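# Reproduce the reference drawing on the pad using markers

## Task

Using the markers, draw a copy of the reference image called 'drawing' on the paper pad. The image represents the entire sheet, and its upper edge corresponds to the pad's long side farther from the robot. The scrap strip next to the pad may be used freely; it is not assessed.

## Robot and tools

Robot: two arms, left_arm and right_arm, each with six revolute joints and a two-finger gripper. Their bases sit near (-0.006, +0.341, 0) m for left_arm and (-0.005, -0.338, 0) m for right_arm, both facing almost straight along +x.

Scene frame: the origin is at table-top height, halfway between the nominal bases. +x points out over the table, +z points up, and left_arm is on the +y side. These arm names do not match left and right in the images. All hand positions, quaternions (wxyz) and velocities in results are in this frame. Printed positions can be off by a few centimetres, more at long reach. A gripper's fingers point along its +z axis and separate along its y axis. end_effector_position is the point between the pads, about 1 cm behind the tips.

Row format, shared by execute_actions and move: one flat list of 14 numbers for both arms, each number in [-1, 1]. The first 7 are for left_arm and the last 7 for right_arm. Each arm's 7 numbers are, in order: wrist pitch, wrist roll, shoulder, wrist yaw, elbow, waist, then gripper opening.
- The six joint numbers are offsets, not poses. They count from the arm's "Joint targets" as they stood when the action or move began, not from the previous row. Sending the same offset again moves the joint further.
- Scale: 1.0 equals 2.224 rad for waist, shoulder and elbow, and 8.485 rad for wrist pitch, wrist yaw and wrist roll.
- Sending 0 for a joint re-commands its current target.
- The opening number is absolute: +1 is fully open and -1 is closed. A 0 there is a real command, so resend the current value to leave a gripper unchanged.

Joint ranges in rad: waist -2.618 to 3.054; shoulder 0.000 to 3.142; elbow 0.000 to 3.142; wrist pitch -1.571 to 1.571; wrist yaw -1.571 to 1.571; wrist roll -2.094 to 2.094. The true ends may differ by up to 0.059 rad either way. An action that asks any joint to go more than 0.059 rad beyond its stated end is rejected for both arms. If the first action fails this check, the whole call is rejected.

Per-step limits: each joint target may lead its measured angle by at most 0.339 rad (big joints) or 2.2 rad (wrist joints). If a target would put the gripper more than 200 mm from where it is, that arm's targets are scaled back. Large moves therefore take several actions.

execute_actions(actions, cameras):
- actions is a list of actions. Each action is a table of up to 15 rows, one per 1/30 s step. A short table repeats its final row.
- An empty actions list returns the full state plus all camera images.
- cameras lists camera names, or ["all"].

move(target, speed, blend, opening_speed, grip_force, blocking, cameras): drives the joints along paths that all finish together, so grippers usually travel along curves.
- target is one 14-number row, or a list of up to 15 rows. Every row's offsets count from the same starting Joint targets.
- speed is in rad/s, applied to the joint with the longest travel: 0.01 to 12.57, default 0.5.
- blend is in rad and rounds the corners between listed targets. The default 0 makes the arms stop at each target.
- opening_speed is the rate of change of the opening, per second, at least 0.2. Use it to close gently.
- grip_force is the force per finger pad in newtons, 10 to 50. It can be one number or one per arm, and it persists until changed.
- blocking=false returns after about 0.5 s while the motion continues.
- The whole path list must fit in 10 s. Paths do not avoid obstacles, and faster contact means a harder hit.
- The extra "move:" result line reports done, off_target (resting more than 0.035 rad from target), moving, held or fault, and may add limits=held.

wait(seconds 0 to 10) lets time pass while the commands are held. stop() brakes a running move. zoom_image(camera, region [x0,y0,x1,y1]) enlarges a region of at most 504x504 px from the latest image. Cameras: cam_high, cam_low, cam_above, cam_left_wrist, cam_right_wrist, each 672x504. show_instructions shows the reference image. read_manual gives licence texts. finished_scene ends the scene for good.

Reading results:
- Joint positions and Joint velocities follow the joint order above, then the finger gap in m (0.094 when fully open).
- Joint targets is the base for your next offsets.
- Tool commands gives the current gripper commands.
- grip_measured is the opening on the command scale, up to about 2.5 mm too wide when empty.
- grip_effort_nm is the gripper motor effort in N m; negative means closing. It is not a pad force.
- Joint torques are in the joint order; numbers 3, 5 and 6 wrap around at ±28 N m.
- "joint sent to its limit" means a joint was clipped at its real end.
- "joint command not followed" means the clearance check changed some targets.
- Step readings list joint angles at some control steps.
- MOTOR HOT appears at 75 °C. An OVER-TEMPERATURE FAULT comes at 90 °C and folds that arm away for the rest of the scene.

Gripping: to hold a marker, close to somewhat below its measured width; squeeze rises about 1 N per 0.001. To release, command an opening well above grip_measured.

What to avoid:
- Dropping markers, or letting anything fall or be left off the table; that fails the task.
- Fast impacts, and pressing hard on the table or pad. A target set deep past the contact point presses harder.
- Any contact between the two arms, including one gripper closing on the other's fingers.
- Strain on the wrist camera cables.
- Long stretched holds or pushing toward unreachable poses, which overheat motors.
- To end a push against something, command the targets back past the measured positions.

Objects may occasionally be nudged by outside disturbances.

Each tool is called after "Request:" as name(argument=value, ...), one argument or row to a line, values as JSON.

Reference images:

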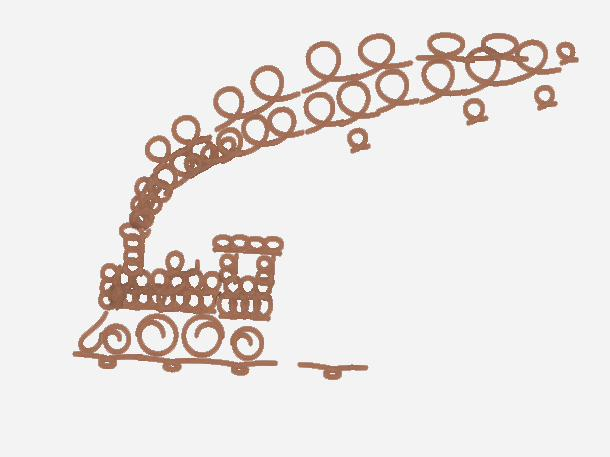

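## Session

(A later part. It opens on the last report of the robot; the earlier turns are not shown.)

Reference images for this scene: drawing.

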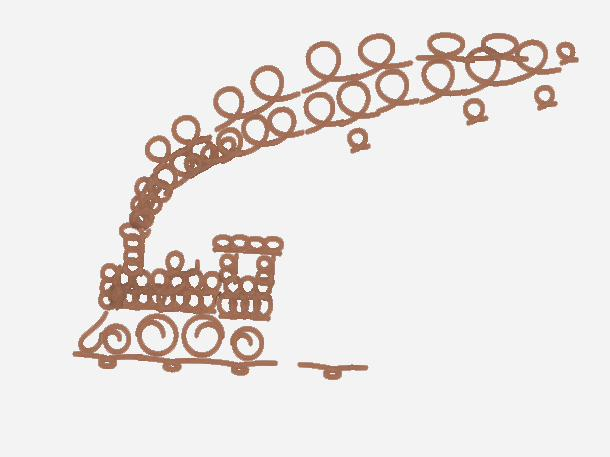

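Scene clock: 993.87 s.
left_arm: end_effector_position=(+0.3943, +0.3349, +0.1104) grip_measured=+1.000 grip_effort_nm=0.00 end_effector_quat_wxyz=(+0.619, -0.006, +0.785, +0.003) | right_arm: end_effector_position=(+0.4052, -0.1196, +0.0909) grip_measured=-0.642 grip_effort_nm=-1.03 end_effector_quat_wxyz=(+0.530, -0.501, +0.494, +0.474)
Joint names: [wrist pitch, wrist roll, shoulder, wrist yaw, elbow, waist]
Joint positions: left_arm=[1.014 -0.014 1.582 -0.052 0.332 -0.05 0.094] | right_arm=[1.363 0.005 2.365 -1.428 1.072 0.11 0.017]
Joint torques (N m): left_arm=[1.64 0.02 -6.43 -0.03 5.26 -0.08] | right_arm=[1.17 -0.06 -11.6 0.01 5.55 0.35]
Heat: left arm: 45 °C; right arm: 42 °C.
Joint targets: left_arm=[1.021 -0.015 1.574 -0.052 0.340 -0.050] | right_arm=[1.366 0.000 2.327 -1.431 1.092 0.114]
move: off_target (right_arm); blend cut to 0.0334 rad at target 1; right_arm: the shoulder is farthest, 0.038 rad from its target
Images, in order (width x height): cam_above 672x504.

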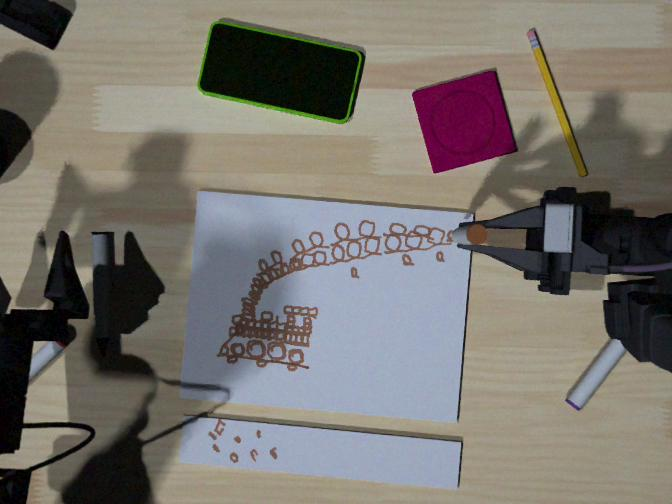

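Request:
move(
  target=[0.010984,0,0,0,0,0,1,0.010984,0,-0.021808,0,-0.063804,0,-1],
  speed=0.2,
  cameras=[],
)

Scene clock: 998.90 s.
left_arm: end_effector_position=(+0.3983, +0.3347, +0.1305) grip_measured=+1.000 grip_effort_nm=0.00 end_effector_quat_wxyz=(+0.651, -0.007, +0.759, +0.002) | right_arm: end_effector_position=(+0.3812, -0.1218, +0.0922) grip_measured=-0.642 grip_effort_nm=-1.03 end_effector_quat_wxyz=(+0.530, -0.501, +0.494, +0.473)
Joint names: [wrist pitch, wrist roll, shoulder, wrist yaw, elbow, waist]
Joint positions: left_arm=[1.096 -0.014 1.582 -0.052 0.332 -0.05 0.094] | right_arm=[1.431 0.005 2.317 -1.428 0.956 0.11 0.017]
Joint torques (N m): left_arm=[1.81 0.07 -6.43 -0.04 5.19 -0.23] | right_arm=[1.43 -0.06 -11.08 0.01 2.8 0.35]
Heat: left arm: 45 °C; right arm: 42 °C.
Joint targets: left_arm=[1.114 -0.015 1.574 -0.052 0.340 -0.050] | right_arm=[1.459 0.000 2.279 -1.431 0.950 0.114]
move: off_target (right_arm); right_arm: the shoulder is farthest, 0.038 rad from its target
No camera images: "cameras" was empty.

Request:
move(
  target=[
    [0,0,0,0,0,0,1,0.0033,0,0,0,-0.0135,0,-1],
    [0,0,0,0,0,0,1,0,0,0,0,0,0,-1],
  ],
  speed=[0.1,0.1],
  blend=[0,0],
  cameras=[],
)

Scene clock: 1000.73 s.
left_arm: end_effector_position=(+0.3983, +0.3347, +0.1306) grip_measured=+1.000 grip_effort_nm=0.00 end_effector_quat_wxyz=(+0.651, -0.007, +0.759, +0.002) | right_arm: end_effector_position=(+0.3744, -0.1225, +0.0887) grip_measured=-0.642 grip_effort_nm=-1.03 end_effector_quat_wxyz=(+0.529, -0.500, +0.495, +0.475)
Joint names: [wrist pitch, wrist roll, shoulder, wrist yaw, elbow, waist]
Joint positions: left_arm=[1.097 -0.014 1.582 -0.052 0.332 -0.05 0.094] | right_arm=[1.455 0.005 2.316 -1.428 0.926 0.11 0.017]
Joint torques (N m): left_arm=[1.8 0.04 -6.45 -0.05 5.24 -0.05] | right_arm=[1.19 -0.06 -10.89 0 5.37 0.35]
Heat: left arm: 44 °C; right arm: 42 °C.
Joint targets: left_arm=[1.114 -0.015 1.574 -0.052 0.340 -0.050] | right_arm=[1.459 0.000 2.279 -1.431 0.950 0.114]
move: off_target (right_arm); right_arm: the shoulder is farthest, 0.037 rad from its target
No camera images: "cameras" was empty.

Request:
move(
  target=[
    [0,0,0,0,0,0,1,0,0,0.035162,0.017015,0,0.207917,-1],
    [0,0,0,0,0,0,1,0,0,0.035162,0.014658,0,0.198924,-1],
    [0,0,0,0,0,0,1,0,0,0.05,0.014658,0,0.198924,-1],
  ],
  speed=[0.4,0.1,0.08],
  blend=[0,0,0],
  cameras=["cam_above","cam_low"],
)

Scene clock: 1004.63 s.
left_arm: end_effector_position=(+0.3983, +0.3347, +0.1306) grip_measured=+1.000 grip_effort_nm=0.00 end_effector_quat_wxyz=(+0.651, -0.007, +0.759, +0.002) | right_arm: end_effector_position=(+0.2622, +0.0280, +0.0650) grip_measured=-0.642 grip_effort_nm=-1.03 end_effector_quat_wxyz=(-0.426, +0.563, -0.427, -0.565)
Joint names: [wrist pitch, wrist roll, shoulder, wrist yaw, elbow, waist]
Joint positions: left_arm=[1.097 -0.014 1.582 -0.052 0.332 -0.05 0.094] | right_arm=[1.455 0.005 2.381 -1.301 0.93 0.561 0.017]
Joint torques (N m): left_arm=[1.77 0.03 -6.43 -0.05 5.14 -0.01] | right_arm=[1.28 -0.06 -7.53 -0.06 4.83 -0.4]
Heat: left arm: 44 °C; right arm: 42 °C.
Joint targets: left_arm=[1.114 -0.015 1.574 -0.052 0.340 -0.050] | right_arm=[1.459 0.000 2.390 -1.307 0.950 0.557]
move: done
Images, in order (width x height): cam_low 672x504, cam_above 672x504.

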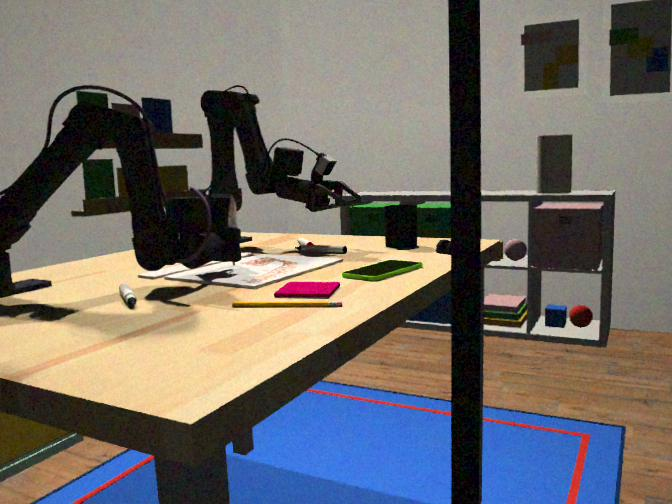

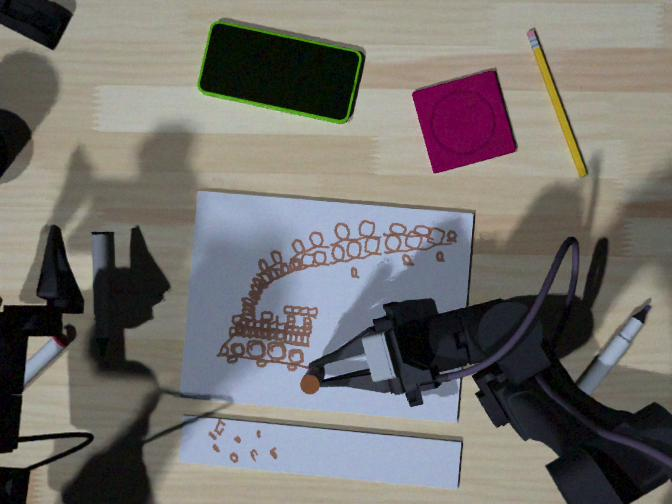

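Request:
move(
  target=[
    [0,0,0,0,0,0,1,0,0,0,-0.001290,0,-0.006600,-1],
    [0,0,0,0,0,0,1,0,0,0.0006,-0.012769,0,-0.025204,-1],
    [0,0,0,0,0,0,1,0,0,0.0012,-0.023371,0,-0.041093,-1],
  ],
  speed=0.06,
  blend=[0.001,0.001,0],
  cameras=[],
)

Request:
move(
  target=[
    [0,0,0,0,0,0,1,0,0,-0.03,0,0,0,-1],
    [0,0,0,0,0,0,1,0,0,-0.0512,0,0,-0.2,-1],
  ],
  speed=[0.3,0.8],
  blend=[0.05,0],
  cameras=["cam_above"],
)

Scene clock: 1009.27 s.
left_arm: end_effector_position=(+0.3983, +0.3347, +0.1306) grip_measured=+1.000 grip_effort_nm=0.00 end_effector_quat_wxyz=(+0.651, -0.007, +0.759, +0.002) | right_arm: end_effector_position=(+0.2600, -0.0073, +0.0643) grip_measured=-0.642 grip_effort_nm=-1.03 end_effector_quat_wxyz=(-0.395, +0.585, -0.397, -0.586)
Joint names: [wrist pitch, wrist roll, shoulder, wrist yaw, elbow, waist]
Joint positions: left_arm=[1.097 -0.014 1.582 -0.052 0.332 -0.05 0.094] | right_arm=[1.455 0.005 2.382 -1.497 0.93 0.472 0.017]
Joint torques (N m): left_arm=[1.76 0.03 -6.45 -0.03 5.27 -0.06] | right_arm=[1.17 -0.07 -7.36 -0.09 4.71 -0.54]
Heat: left arm: 44 °C; right arm: 42 °C.
Joint targets: left_arm=[1.114 -0.015 1.574 -0.052 0.340 -0.050] | right_arm=[1.459 0.000 2.393 -1.505 0.950 0.465]
move: done
No camera images: "cameras" was empty.

Scene clock: 1010.57 s.
left_arm: end_effector_position=(+0.3983, +0.3347, +0.1306) grip_measured=+1.000 grip_effort_nm=0.00 end_effector_quat_wxyz=(+0.651, -0.007, +0.759, +0.002) | right_arm: end_effector_position=(+0.3811, -0.1582, +0.0892) grip_measured=-0.642 grip_effort_nm=-1.03 end_effector_quat_wxyz=(+0.534, -0.497, +0.501, +0.466)
Joint names: [wrist pitch, wrist roll, shoulder, wrist yaw, elbow, waist]
Joint positions: left_arm=[1.097 -0.014 1.582 -0.052 0.332 -0.05 0.094] | right_arm=[1.454 0.005 2.314 -1.501 0.93 0.015 0.017]
Joint torques (N m): left_arm=[1.76 0.02 -6.37 -0.02 5.24 -0.06] | right_arm=[1.16 -0.07 -10.71 0 5.05 0.44]
Heat: left arm: 44 °C; right arm: 42 °C.
Joint targets: left_arm=[1.114 -0.015 1.574 -0.052 0.340 -0.050] | right_arm=[1.459 0.000 2.279 -1.505 0.950 0.021]
move: done; blend cut to 0.0334 rad at target 1
Images, in order (width x height): cam_above 672x504.

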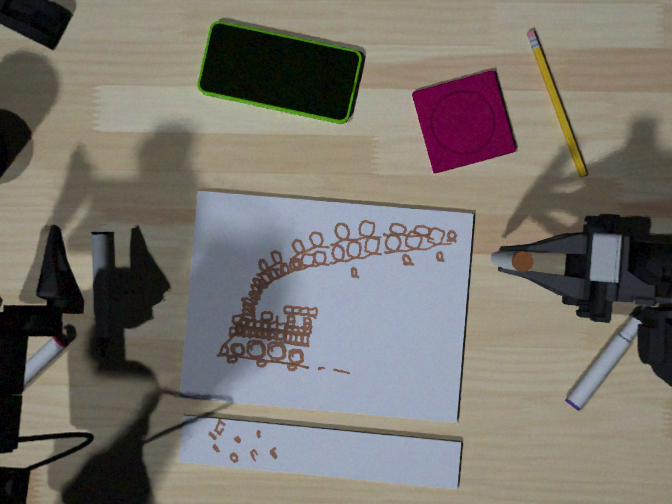

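Request:
zoom_image(
  camera="cam_above",
  region=[270, 340, 370, 400],
)

Scaled by 5.040 from the camera's 672x504 image, which has a finer 960x720 frame.

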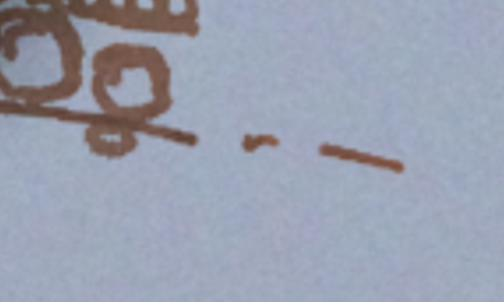

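Request:
move(
  target=[
    [0,0,0,0,0,0,1,0,0,0.035162,0.007507,0,0.206106,-1],
    [0,0,0,0,0,0,1,0,0,0.035162,0.009864,0,0.215099,-1],
    [0,0,0,0,0,0,1,0,0,0.0505,0.009864,0,0.215099,-1],
  ],
  speed=[0.4,0.1,0.08],
  blend=[0,0,0],
  cameras=[],
)

Request:
move(
  target=[
    [0,0,0,0,0,0,1,0,0,0,0.001290,0,0.006550,-1],
    [0,0,0,0,0,0,1,0,0,0,0.005438,0,0.013890,-1],
    [0,0,0,0,0,0,1,0,0,0,0.011184,0,0.023454,-1],
    [0,0,0,0,0,0,1,0,0,0,0.016767,0,0.030494,-1],
  ],
  speed=0.06,
  blend=[0.001,0.001,0.001,0],
  cameras=[],
)

Request:
move(
  target=[
    [0,0,0,0,0,0,1,0,0,-0.028777,0,0,0,-1],
    [0,0,0,0,0,0,1,0,0,-0.028777,-0.014368,0,-0.011841,-1],
    [0,0,0,0,0,0,1,0,0,-0.028777,-0.016725,0,-0.020834,-1],
    [0,0,0,0,0,0,1,0,0,0.0005,-0.016725,0,-0.020834,-1],
  ],
  speed=[0.3,0.3,0.1,0.08],
  blend=[0,0,0,0],
  cameras=[],
)

Request:
move(
  target=[
    [0,0,0,0,0,0,1,0,0,0,-0.001290,0,-0.006550,-1],
    [0,0,0,0,0,0,1,0,0,0,-0.002434,0,-0.009095,-1],
    [0,0,0,0,0,0,1,0,0,0,-0.002719,0,-0.010343,-1],
    [0,0,0,0,0,0,1,0,0,0,0.002001,0,-0.011074,-1],
    [0,0,0,0,0,0,1,0,0,0,0.002879,0,-0.001701,-1],
    [0,0,0,0,0,0,1,0,0,0,0.003151,0,-0.001529,-1],
    [0,0,0,0,0,0,1,0,0,0,0.003920,0,0.002598,-1],
    [0,0,0,0,0,0,1,0,0,0,0.005566,0,0.005104,-1],
    [0,0,0,0,0,0,1,0,0,0,0.006387,0,0.007105,-1],
    [0,0,0,0,0,0,1,0,0,0,0.006633,0,0.008227,-1],
    [0,0,0,0,0,0,1,0,0,0,0.001913,0,0.008958,-1],
    [0,0,0,0,0,0,1,0,0,0,0.001035,0,-0.000415,-1],
    [0,0,0,0,0,0,1,0,0,0,0.000763,0,-0.000587,-1],
    [0,0,0,0,0,0,1,0,0,0,-0.000006,0,-0.004714,-1],
    [0,0,0,0,0,0,1,0,0,0,-0.001552,0,-0.006570,-1],
  ],
  speed=0.06,
  blend=[0.001,0.001,0.001,0.001,0.001,0.001,0.001,0.001,0.001,0.001,0.001,0.001,0.001,0.001,0],
  cameras=[],
)

Request:
move(
  target=[
    [0,0,0,0,0,0,1,0,0,-0.03,0,0,0,-1],
    [0,0,0,0,0,0,1,0,0,-0.051,0,0,-0.2,-1],
  ],
  speed=[0.3,0.8],
  blend=[0.05,0],
  cameras=["cam_above"],
)

Scene clock: 1016.43 s.
left_arm: end_effector_position=(+0.3983, +0.3347, +0.1306) grip_measured=+1.000 grip_effort_nm=0.00 end_effector_quat_wxyz=(+0.651, -0.007, +0.759, +0.002) | right_arm: end_effector_position=(+0.2642, +0.0026, +0.0640) grip_measured=-0.642 grip_effort_nm=-1.03 end_effector_quat_wxyz=(-0.408, +0.576, -0.411, -0.577)
Joint names: [wrist pitch, wrist roll, shoulder, wrist yaw, elbow, waist]
Joint positions: left_arm=[1.097 -0.014 1.582 -0.052 0.332 -0.05 0.094] | right_arm=[1.454 0.005 2.383 -1.43 0.93 0.493 0.017]
Joint torques (N m): left_arm=[1.79 0.05 -6.45 -0.02 5.19 -0.17] | right_arm=[1.21 -0.07 -7.65 0.08 4.7 0.5]
Heat: left arm: 44 °C; right arm: 42 °C.
Joint targets: left_arm=[1.114 -0.015 1.574 -0.052 0.340 -0.050] | right_arm=[1.459 0.000 2.391 -1.421 0.950 0.499]
move: done
No camera images: "cameras" was empty.

Scene clock: 1019.20 s.
left_arm: end_effector_position=(+0.3983, +0.3347, +0.1306) grip_measured=+1.000 grip_effort_nm=0.00 end_effector_quat_wxyz=(+0.651, -0.007, +0.759, +0.002) | right_arm: end_effector_position=(+0.2634, +0.0279, +0.0640) grip_measured=-0.642 grip_effort_nm=-1.03 end_effector_quat_wxyz=(-0.427, +0.561, -0.430, -0.564)
Joint names: [wrist pitch, wrist roll, shoulder, wrist yaw, elbow, waist]
Joint positions: left_arm=[1.097 -0.014 1.582 -0.052 0.332 -0.05 0.094] | right_arm=[1.454 0.005 2.383 -1.296 0.93 0.56 0.017]
Joint torques (N m): left_arm=[1.79 0.03 -6.34 -0.02 5.14 -0.14] | right_arm=[1.28 -0.07 -7.61 0.16 4.83 0.54]
Heat: left arm: 43 °C; right arm: 42 °C.
Joint targets: left_arm=[1.114 -0.015 1.574 -0.052 0.340 -0.050] | right_arm=[1.459 0.000 2.391 -1.279 0.950 0.567]
move: done
No camera images: "cameras" was empty.

Scene clock: 1022.83 s.
left_arm: end_effector_position=(+0.3983, +0.3347, +0.1306) grip_measured=+1.000 grip_effort_nm=0.00 end_effector_quat_wxyz=(+0.651, -0.007, +0.759, +0.002) | right_arm: end_effector_position=(+0.2563, +0.0118, +0.0643) grip_measured=-0.642 grip_effort_nm=-1.03 end_effector_quat_wxyz=(-0.404, +0.579, -0.406, -0.581)
Joint names: [wrist pitch, wrist roll, shoulder, wrist yaw, elbow, waist]
Joint positions: left_arm=[1.097 -0.014 1.582 -0.052 0.332 -0.05 0.094] | right_arm=[1.454 0.005 2.383 -1.415 0.931 0.523 0.017]
Joint torques (N m): left_arm=[1.78 0.06 -6.43 -0.03 5.23 -0.05] | right_arm=[1.22 -0.06 -7.47 -0.06 4.59 -0.27]
Heat: left arm: 43 °C; right arm: 42 °C.
Joint targets: left_arm=[1.114 -0.015 1.574 -0.052 0.340 -0.050] | right_arm=[1.459 0.000 2.392 -1.421 0.950 0.521]
move: done
No camera images: "cameras" was empty.

Scene clock: 1026.67 s.
left_arm: end_effector_position=(+0.3983, +0.3347, +0.1306) grip_measured=+1.000 grip_effort_nm=0.00 end_effector_quat_wxyz=(+0.651, -0.007, +0.759, +0.002) | right_arm: end_effector_position=(+0.2588, +0.0084, +0.0643) grip_measured=-0.642 grip_effort_nm=-1.03 end_effector_quat_wxyz=(-0.405, +0.578, -0.407, -0.580)
Joint names: [wrist pitch, wrist roll, shoulder, wrist yaw, elbow, waist]
Joint positions: left_arm=[1.097 -0.014 1.582 -0.052 0.332 -0.05 0.094] | right_arm=[1.454 0.005 2.383 -1.423 0.931 0.512 0.017]
Joint torques (N m): left_arm=[1.78 0.04 -6.49 -0.03 5.3 0.02] | right_arm=[1.22 -0.06 -7.5 -0.07 4.6 -0.55]
Heat: left arm: 43 °C; right arm: 42 °C.
Joint targets: left_arm=[1.114 -0.015 1.574 -0.052 0.340 -0.050] | right_arm=[1.459 0.000 2.392 -1.434 0.950 0.506]
move: done
No camera images: "cameras" was empty.

Scene clock: 1028.00 s.
left_arm: end_effector_position=(+0.3983, +0.3347, +0.1306) grip_measured=+1.000 grip_effort_nm=0.00 end_effector_quat_wxyz=(+0.651, -0.007, +0.759, +0.002) | right_arm: end_effector_position=(+0.3863, -0.1435, +0.0902) grip_measured=-0.642 grip_effort_nm=-1.03 end_effector_quat_wxyz=(+0.542, -0.489, +0.506, +0.459)
Joint names: [wrist pitch, wrist roll, shoulder, wrist yaw, elbow, waist]
Joint positions: left_arm=[1.097 -0.014 1.582 -0.052 0.332 -0.05 0.094] | right_arm=[1.454 0.005 2.314 -1.431 0.931 0.055 0.017]
Joint torques (N m): left_arm=[1.79 0.02 -6.46 -0.04 5.26 -0.08] | right_arm=[1.19 -0.06 -10.78 0.01 4.93 0.47]
Heat: left arm: 43 °C; right arm: 42 °C.
Joint targets: left_arm=[1.114 -0.015 1.574 -0.052 0.340 -0.050] | right_arm=[1.459 0.000 2.279 -1.434 0.950 0.061]
move: off_target (right_arm); blend cut to 0.0334 rad at target 1; right_arm: the shoulder is farthest, 0.036 rad from its target
Images, in order (width x height): cam_above 672x504.

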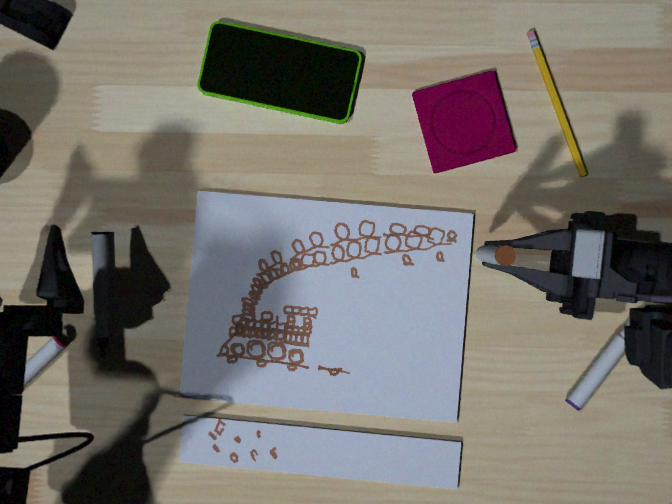

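Request:
zoom_image(
  camera="cam_above",
  region=[270, 340, 370, 400],
)

Request:
zoom_image(
  camera="cam_above",
  region=[180, 180, 480, 430],
)

Scaled by 5.040 from the camera's 672x504 image, which has a finer 960x720 frame.

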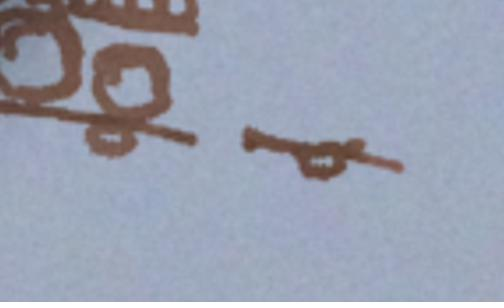

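Scaled by 1.680 from the camera's 672x504 image, which has a finer 960x720 frame.

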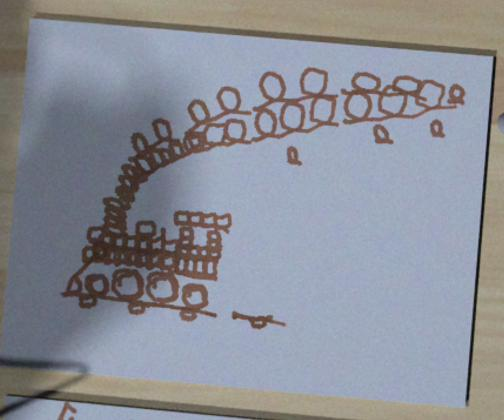

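Request:
zoom_image(
  camera="cam_above",
  region=[235, 235, 315, 315],
)

Request:
zoom_image(
  camera="cam_above",
  region=[300, 205, 470, 285],
)

Scaled by 6.300 from the camera's 672x504 image, which has a finer 960x720 frame.

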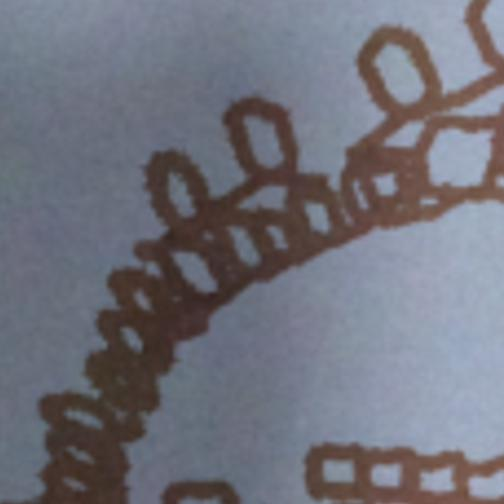

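Scaled by 2.965 from the camera's 672x504 image, which has a finer 960x720 frame.

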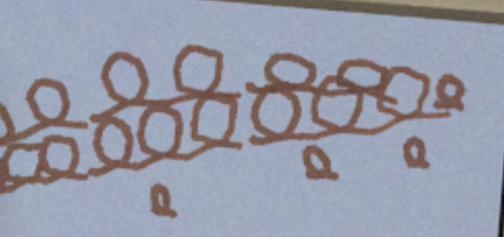

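Request:
zoom_image(
  camera="cam_above",
  region=[335, 245, 385, 285],
)

Scaled by 10.080 from the camera's 672x504 image, which has a finer 960x720 frame.

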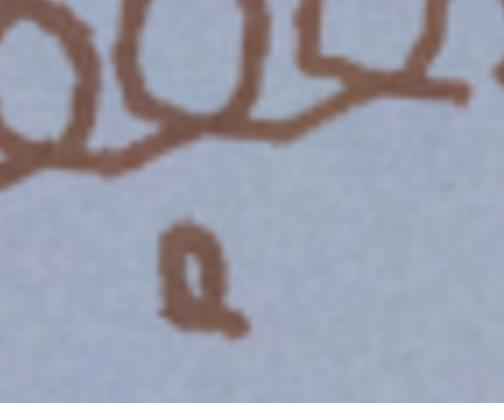

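Request:
move(
  target=[0,0,0,0,0,0,1,0,0,-0.04,0,0,-0.02,-1],
  speed=0.3,
  cameras=["cam_above"],
)

Scene clock: 1032.27 s.
left_arm: end_effector_position=(+0.3983, +0.3347, +0.1306) grip_measured=+1.000 grip_effort_nm=0.00 end_effector_quat_wxyz=(+0.651, -0.007, +0.759, +0.002) | right_arm: end_effector_position=(+0.3942, -0.1578, +0.1256) grip_measured=-0.642 grip_effort_nm=-1.03 end_effector_quat_wxyz=(+0.574, -0.499, +0.489, +0.427)
Joint names: [wrist pitch, wrist roll, shoulder, wrist yaw, elbow, waist]
Joint positions: left_arm=[1.097 -0.014 1.582 -0.052 0.332 -0.05 0.094] | right_arm=[1.453 0.005 2.221 -1.431 0.931 0.019 0.017]
Joint torques (N m): left_arm=[1.77 0.03 -6.46 -0.07 5.22 -0.14] | right_arm=[1.16 -0.06 -10.22 0.06 5.31 -0.2]
Heat: left arm: 43 °C; right arm: 42 °C.
Joint targets: left_arm=[1.114 -0.015 1.574 -0.052 0.340 -0.050] | right_arm=[1.459 0.000 2.190 -1.434 0.950 0.017]
move: done
Images, in order (width x height): cam_above 672x504.

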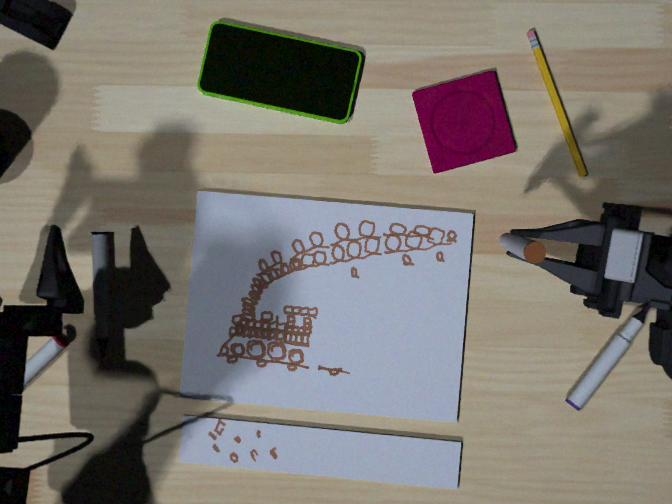

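Request:
move(
  target=[
    [0,0,0,0,0,0,1,0,0,0.075162,0.059231,0,0.201808,-1],
    [0,0,0,0,0,0,1,0,0,0.075162,0.056874,0,0.192815,-1],
    [0,0,0,0,0,0,1,0,0,0.09,0.056874,0,0.192815,-1],
  ],
  speed=[0.4,0.1,0.08],
  blend=[0,0,0],
  cameras=[],
)

Request:
move(
  target=[
    [0,0,0,0,0,0,1,0,0,0,-0.001090,0,-0.006000,-1],
    [0,0,0,0,0,0,1,0,0,0,-0.002267,0,-0.011108,-1],
    [0,0,0,0,0,0,1,0,0,0,-0.003522,0,-0.014607,-1],
    [0,0,0,0,0,0,1,0,0,0,0.000794,0,-0.015582,-1],
    [0,0,0,0,0,0,1,0,0,0,0.001207,0,-0.016180,-1],
    [0,0,0,0,0,0,1,0,0,0,0.002221,0,-0.007212,-1],
    [0,0,0,0,0,0,1,0,0,0,0.003799,0,-0.006158,-1],
    [0,0,0,0,0,0,1,0,0,0,0.006047,0,-0.000593,-1],
    [0,0,0,0,0,0,1,0,0,0,0.008639,0,0.003751,-1],
    [0,0,0,0,0,0,1,0,0,0,0.009404,0,0.006223,-1],
    [0,0,0,0,0,0,1,0,0,0,0.005088,0,0.007198,-1],
    [0,0,0,0,0,0,1,0,0,0,0.004675,0,0.007796,-1],
    [0,0,0,0,0,0,1,0,0,0,0.003661,0,-0.001172,-1],
    [0,0,0,0,0,0,1,0,0,0,0.002083,0,-0.002226,-1],
    [0,0,0,0,0,0,1,0,0,0,-0.000165,0,-0.007791,-1],
  ],
  speed=0.06,
  blend=[0.001,0.001,0.001,0.001,0.001,0.001,0.001,0.001,0.001,0.001,0.001,0.001,0.001,0.001,0],
  cameras=[],
)

Request:
move(
  target=[
    [0,0,0,0,0,0,1,0,0,0,-0.001642,0,-0.002473,-1],
    [0,0,0,0,0,0,1,0,0,0,-0.005906,0,-0.008871,-1],
  ],
  speed=0.06,
  blend=[0.001,0],
  cameras=[],
)

Request:
move(
  target=[
    [0,0,0,0,0,0,1,0,0,-0.03,0,0,0,-1],
    [0,0,0,0,0,0,1,0,0,-0.06,0,0,-0.2,-1],
  ],
  speed=[0.3,0.8],
  blend=[0.05,0],
  cameras=["cam_above"],
)

Scene clock: 1040.20 s.
left_arm: end_effector_position=(+0.3983, +0.3347, +0.1306) grip_measured=+1.000 grip_effort_nm=0.00 end_effector_quat_wxyz=(+0.651, -0.007, +0.759, +0.002) | right_arm: end_effector_position=(+0.3653, -0.0046, +0.0655) grip_measured=-0.642 grip_effort_nm=-1.03 end_effector_quat_wxyz=(+0.545, -0.449, +0.545, +0.451)
Joint names: [wrist pitch, wrist roll, shoulder, wrist yaw, elbow, waist]
Joint positions: left_arm=[1.097 -0.014 1.582 -0.052 0.332 -0.05 0.094] | right_arm=[1.452 0.005 2.38 -0.945 0.931 0.45 0.017]
Joint torques (N m): left_arm=[1.76 0.06 -6.37 -0.05 5.08 -0.17] | right_arm=[1.47 -0.06 -7.62 -0.06 4.92 -0.42]
Heat: left arm: 43 °C; right arm: 42 °C.
Joint targets: left_arm=[1.114 -0.015 1.574 -0.052 0.340 -0.050] | right_arm=[1.459 0.000 2.390 -0.951 0.950 0.446]
move: done
No camera images: "cameras" was empty.

Scene clock: 1044.77 s.
left_arm: end_effector_position=(+0.3983, +0.3347, +0.1306) grip_measured=+1.000 grip_effort_nm=0.00 end_effector_quat_wxyz=(+0.651, -0.007, +0.759, +0.002) | right_arm: end_effector_position=(+0.3712, -0.0107, +0.0656) grip_measured=-0.642 grip_effort_nm=-1.03 end_effector_quat_wxyz=(+0.550, -0.444, +0.550, +0.446)
Joint names: [wrist pitch, wrist roll, shoulder, wrist yaw, elbow, waist]
Joint positions: left_arm=[1.097 -0.014 1.582 -0.052 0.332 -0.05 0.094] | right_arm=[1.453 0.005 2.38 -0.942 0.931 0.434 0.017]
Joint torques (N m): left_arm=[1.79 0.06 -6.61 -0.05 5.22 -0.09] | right_arm=[1.48 -0.06 -7.64 -0.13 4.89 -0.57]
Heat: left arm: 43 °C; right arm: 42 °C.
Joint targets: left_arm=[1.114 -0.015 1.574 -0.052 0.340 -0.050] | right_arm=[1.459 0.000 2.390 -0.953 0.950 0.428]
move: done
No camera images: "cameras" was empty.

Scene clock: 1045.93 s.
left_arm: end_effector_position=(+0.3983, +0.3347, +0.1306) grip_measured=+1.000 grip_effort_nm=0.00 end_effector_quat_wxyz=(+0.651, -0.007, +0.759, +0.002) | right_arm: end_effector_position=(+0.3686, -0.0162, +0.0656) grip_measured=-0.642 grip_effort_nm=-1.03 end_effector_quat_wxyz=(+0.543, -0.452, +0.543, +0.454)
Joint names: [wrist pitch, wrist roll, shoulder, wrist yaw, elbow, waist]
Joint positions: left_arm=[1.097 -0.014 1.582 -0.052 0.332 -0.05 0.094] | right_arm=[1.453 0.005 2.38 -0.993 0.931 0.415 0.017]
Joint torques (N m): left_arm=[1.78 0.01 -6.45 -0.05 5.29 0.01] | right_arm=[1.45 -0.06 -7.62 -0.1 4.88 -0.57]
Heat: left arm: 43 °C; right arm: 42 °C.
Joint targets: left_arm=[1.114 -0.015 1.574 -0.052 0.340 -0.050] | right_arm=[1.459 0.000 2.390 -1.003 0.950 0.408]
move: done
No camera images: "cameras" was empty.

Scene clock: 1047.27 s.
left_arm: end_effector_position=(+0.3983, +0.3347, +0.1306) grip_measured=+1.000 grip_effort_nm=0.00 end_effector_quat_wxyz=(+0.651, -0.007, +0.759, +0.002) | right_arm: end_effector_position=(+0.4741, -0.2134, +0.1048) grip_measured=-0.642 grip_effort_nm=-1.03 end_effector_quat_wxyz=(+0.656, -0.335, +0.603, +0.307)
Joint names: [wrist pitch, wrist roll, shoulder, wrist yaw, elbow, waist]
Joint positions: left_arm=[1.097 -0.014 1.582 -0.052 0.332 -0.05 0.094] | right_arm=[1.451 0.005 2.292 -1.002 0.931 -0.043 0.017]
Joint torques (N m): left_arm=[1.79 0.03 -6.39 -0.03 5.2 -0.06] | right_arm=[1.43 -0.06 -10.95 0.03 5.3 0.44]
Heat: left arm: 43 °C; right arm: 42 °C.
Joint targets: left_arm=[1.114 -0.015 1.574 -0.052 0.340 -0.050] | right_arm=[1.459 0.000 2.257 -1.003 0.950 -0.036]
move: off_target (right_arm); blend cut to 0.0334 rad at target 1; right_arm: the shoulder is farthest, 0.036 rad from its target
Images, in order (width x height): cam_above 672x504.

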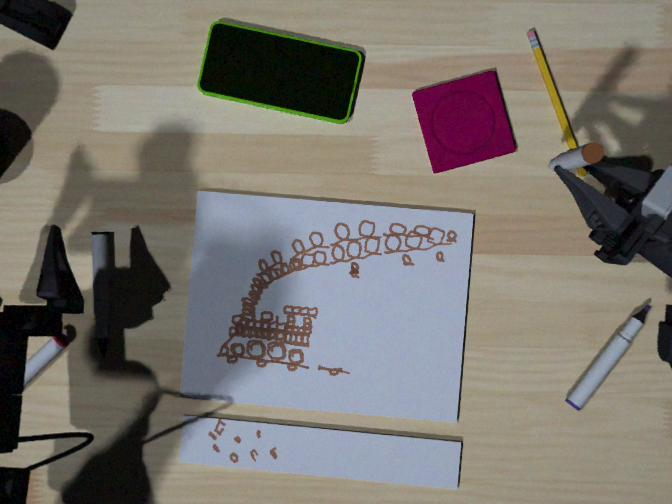

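Request:
zoom_image(
  camera="cam_above",
  region=[335, 245, 385, 285],
)

Scaled by 10.080 from the camera's 672x504 image, which has a finer 960x720 frame.

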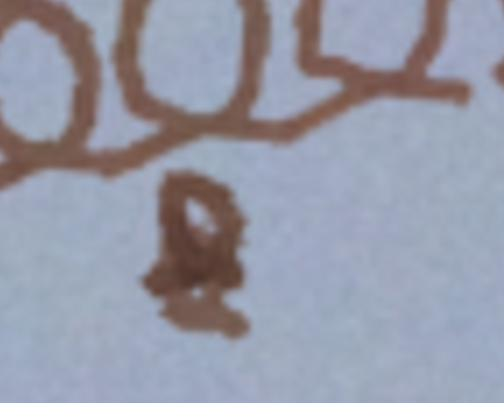

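Request:
finished_scene(
  scene=1,
)

The scene is finished.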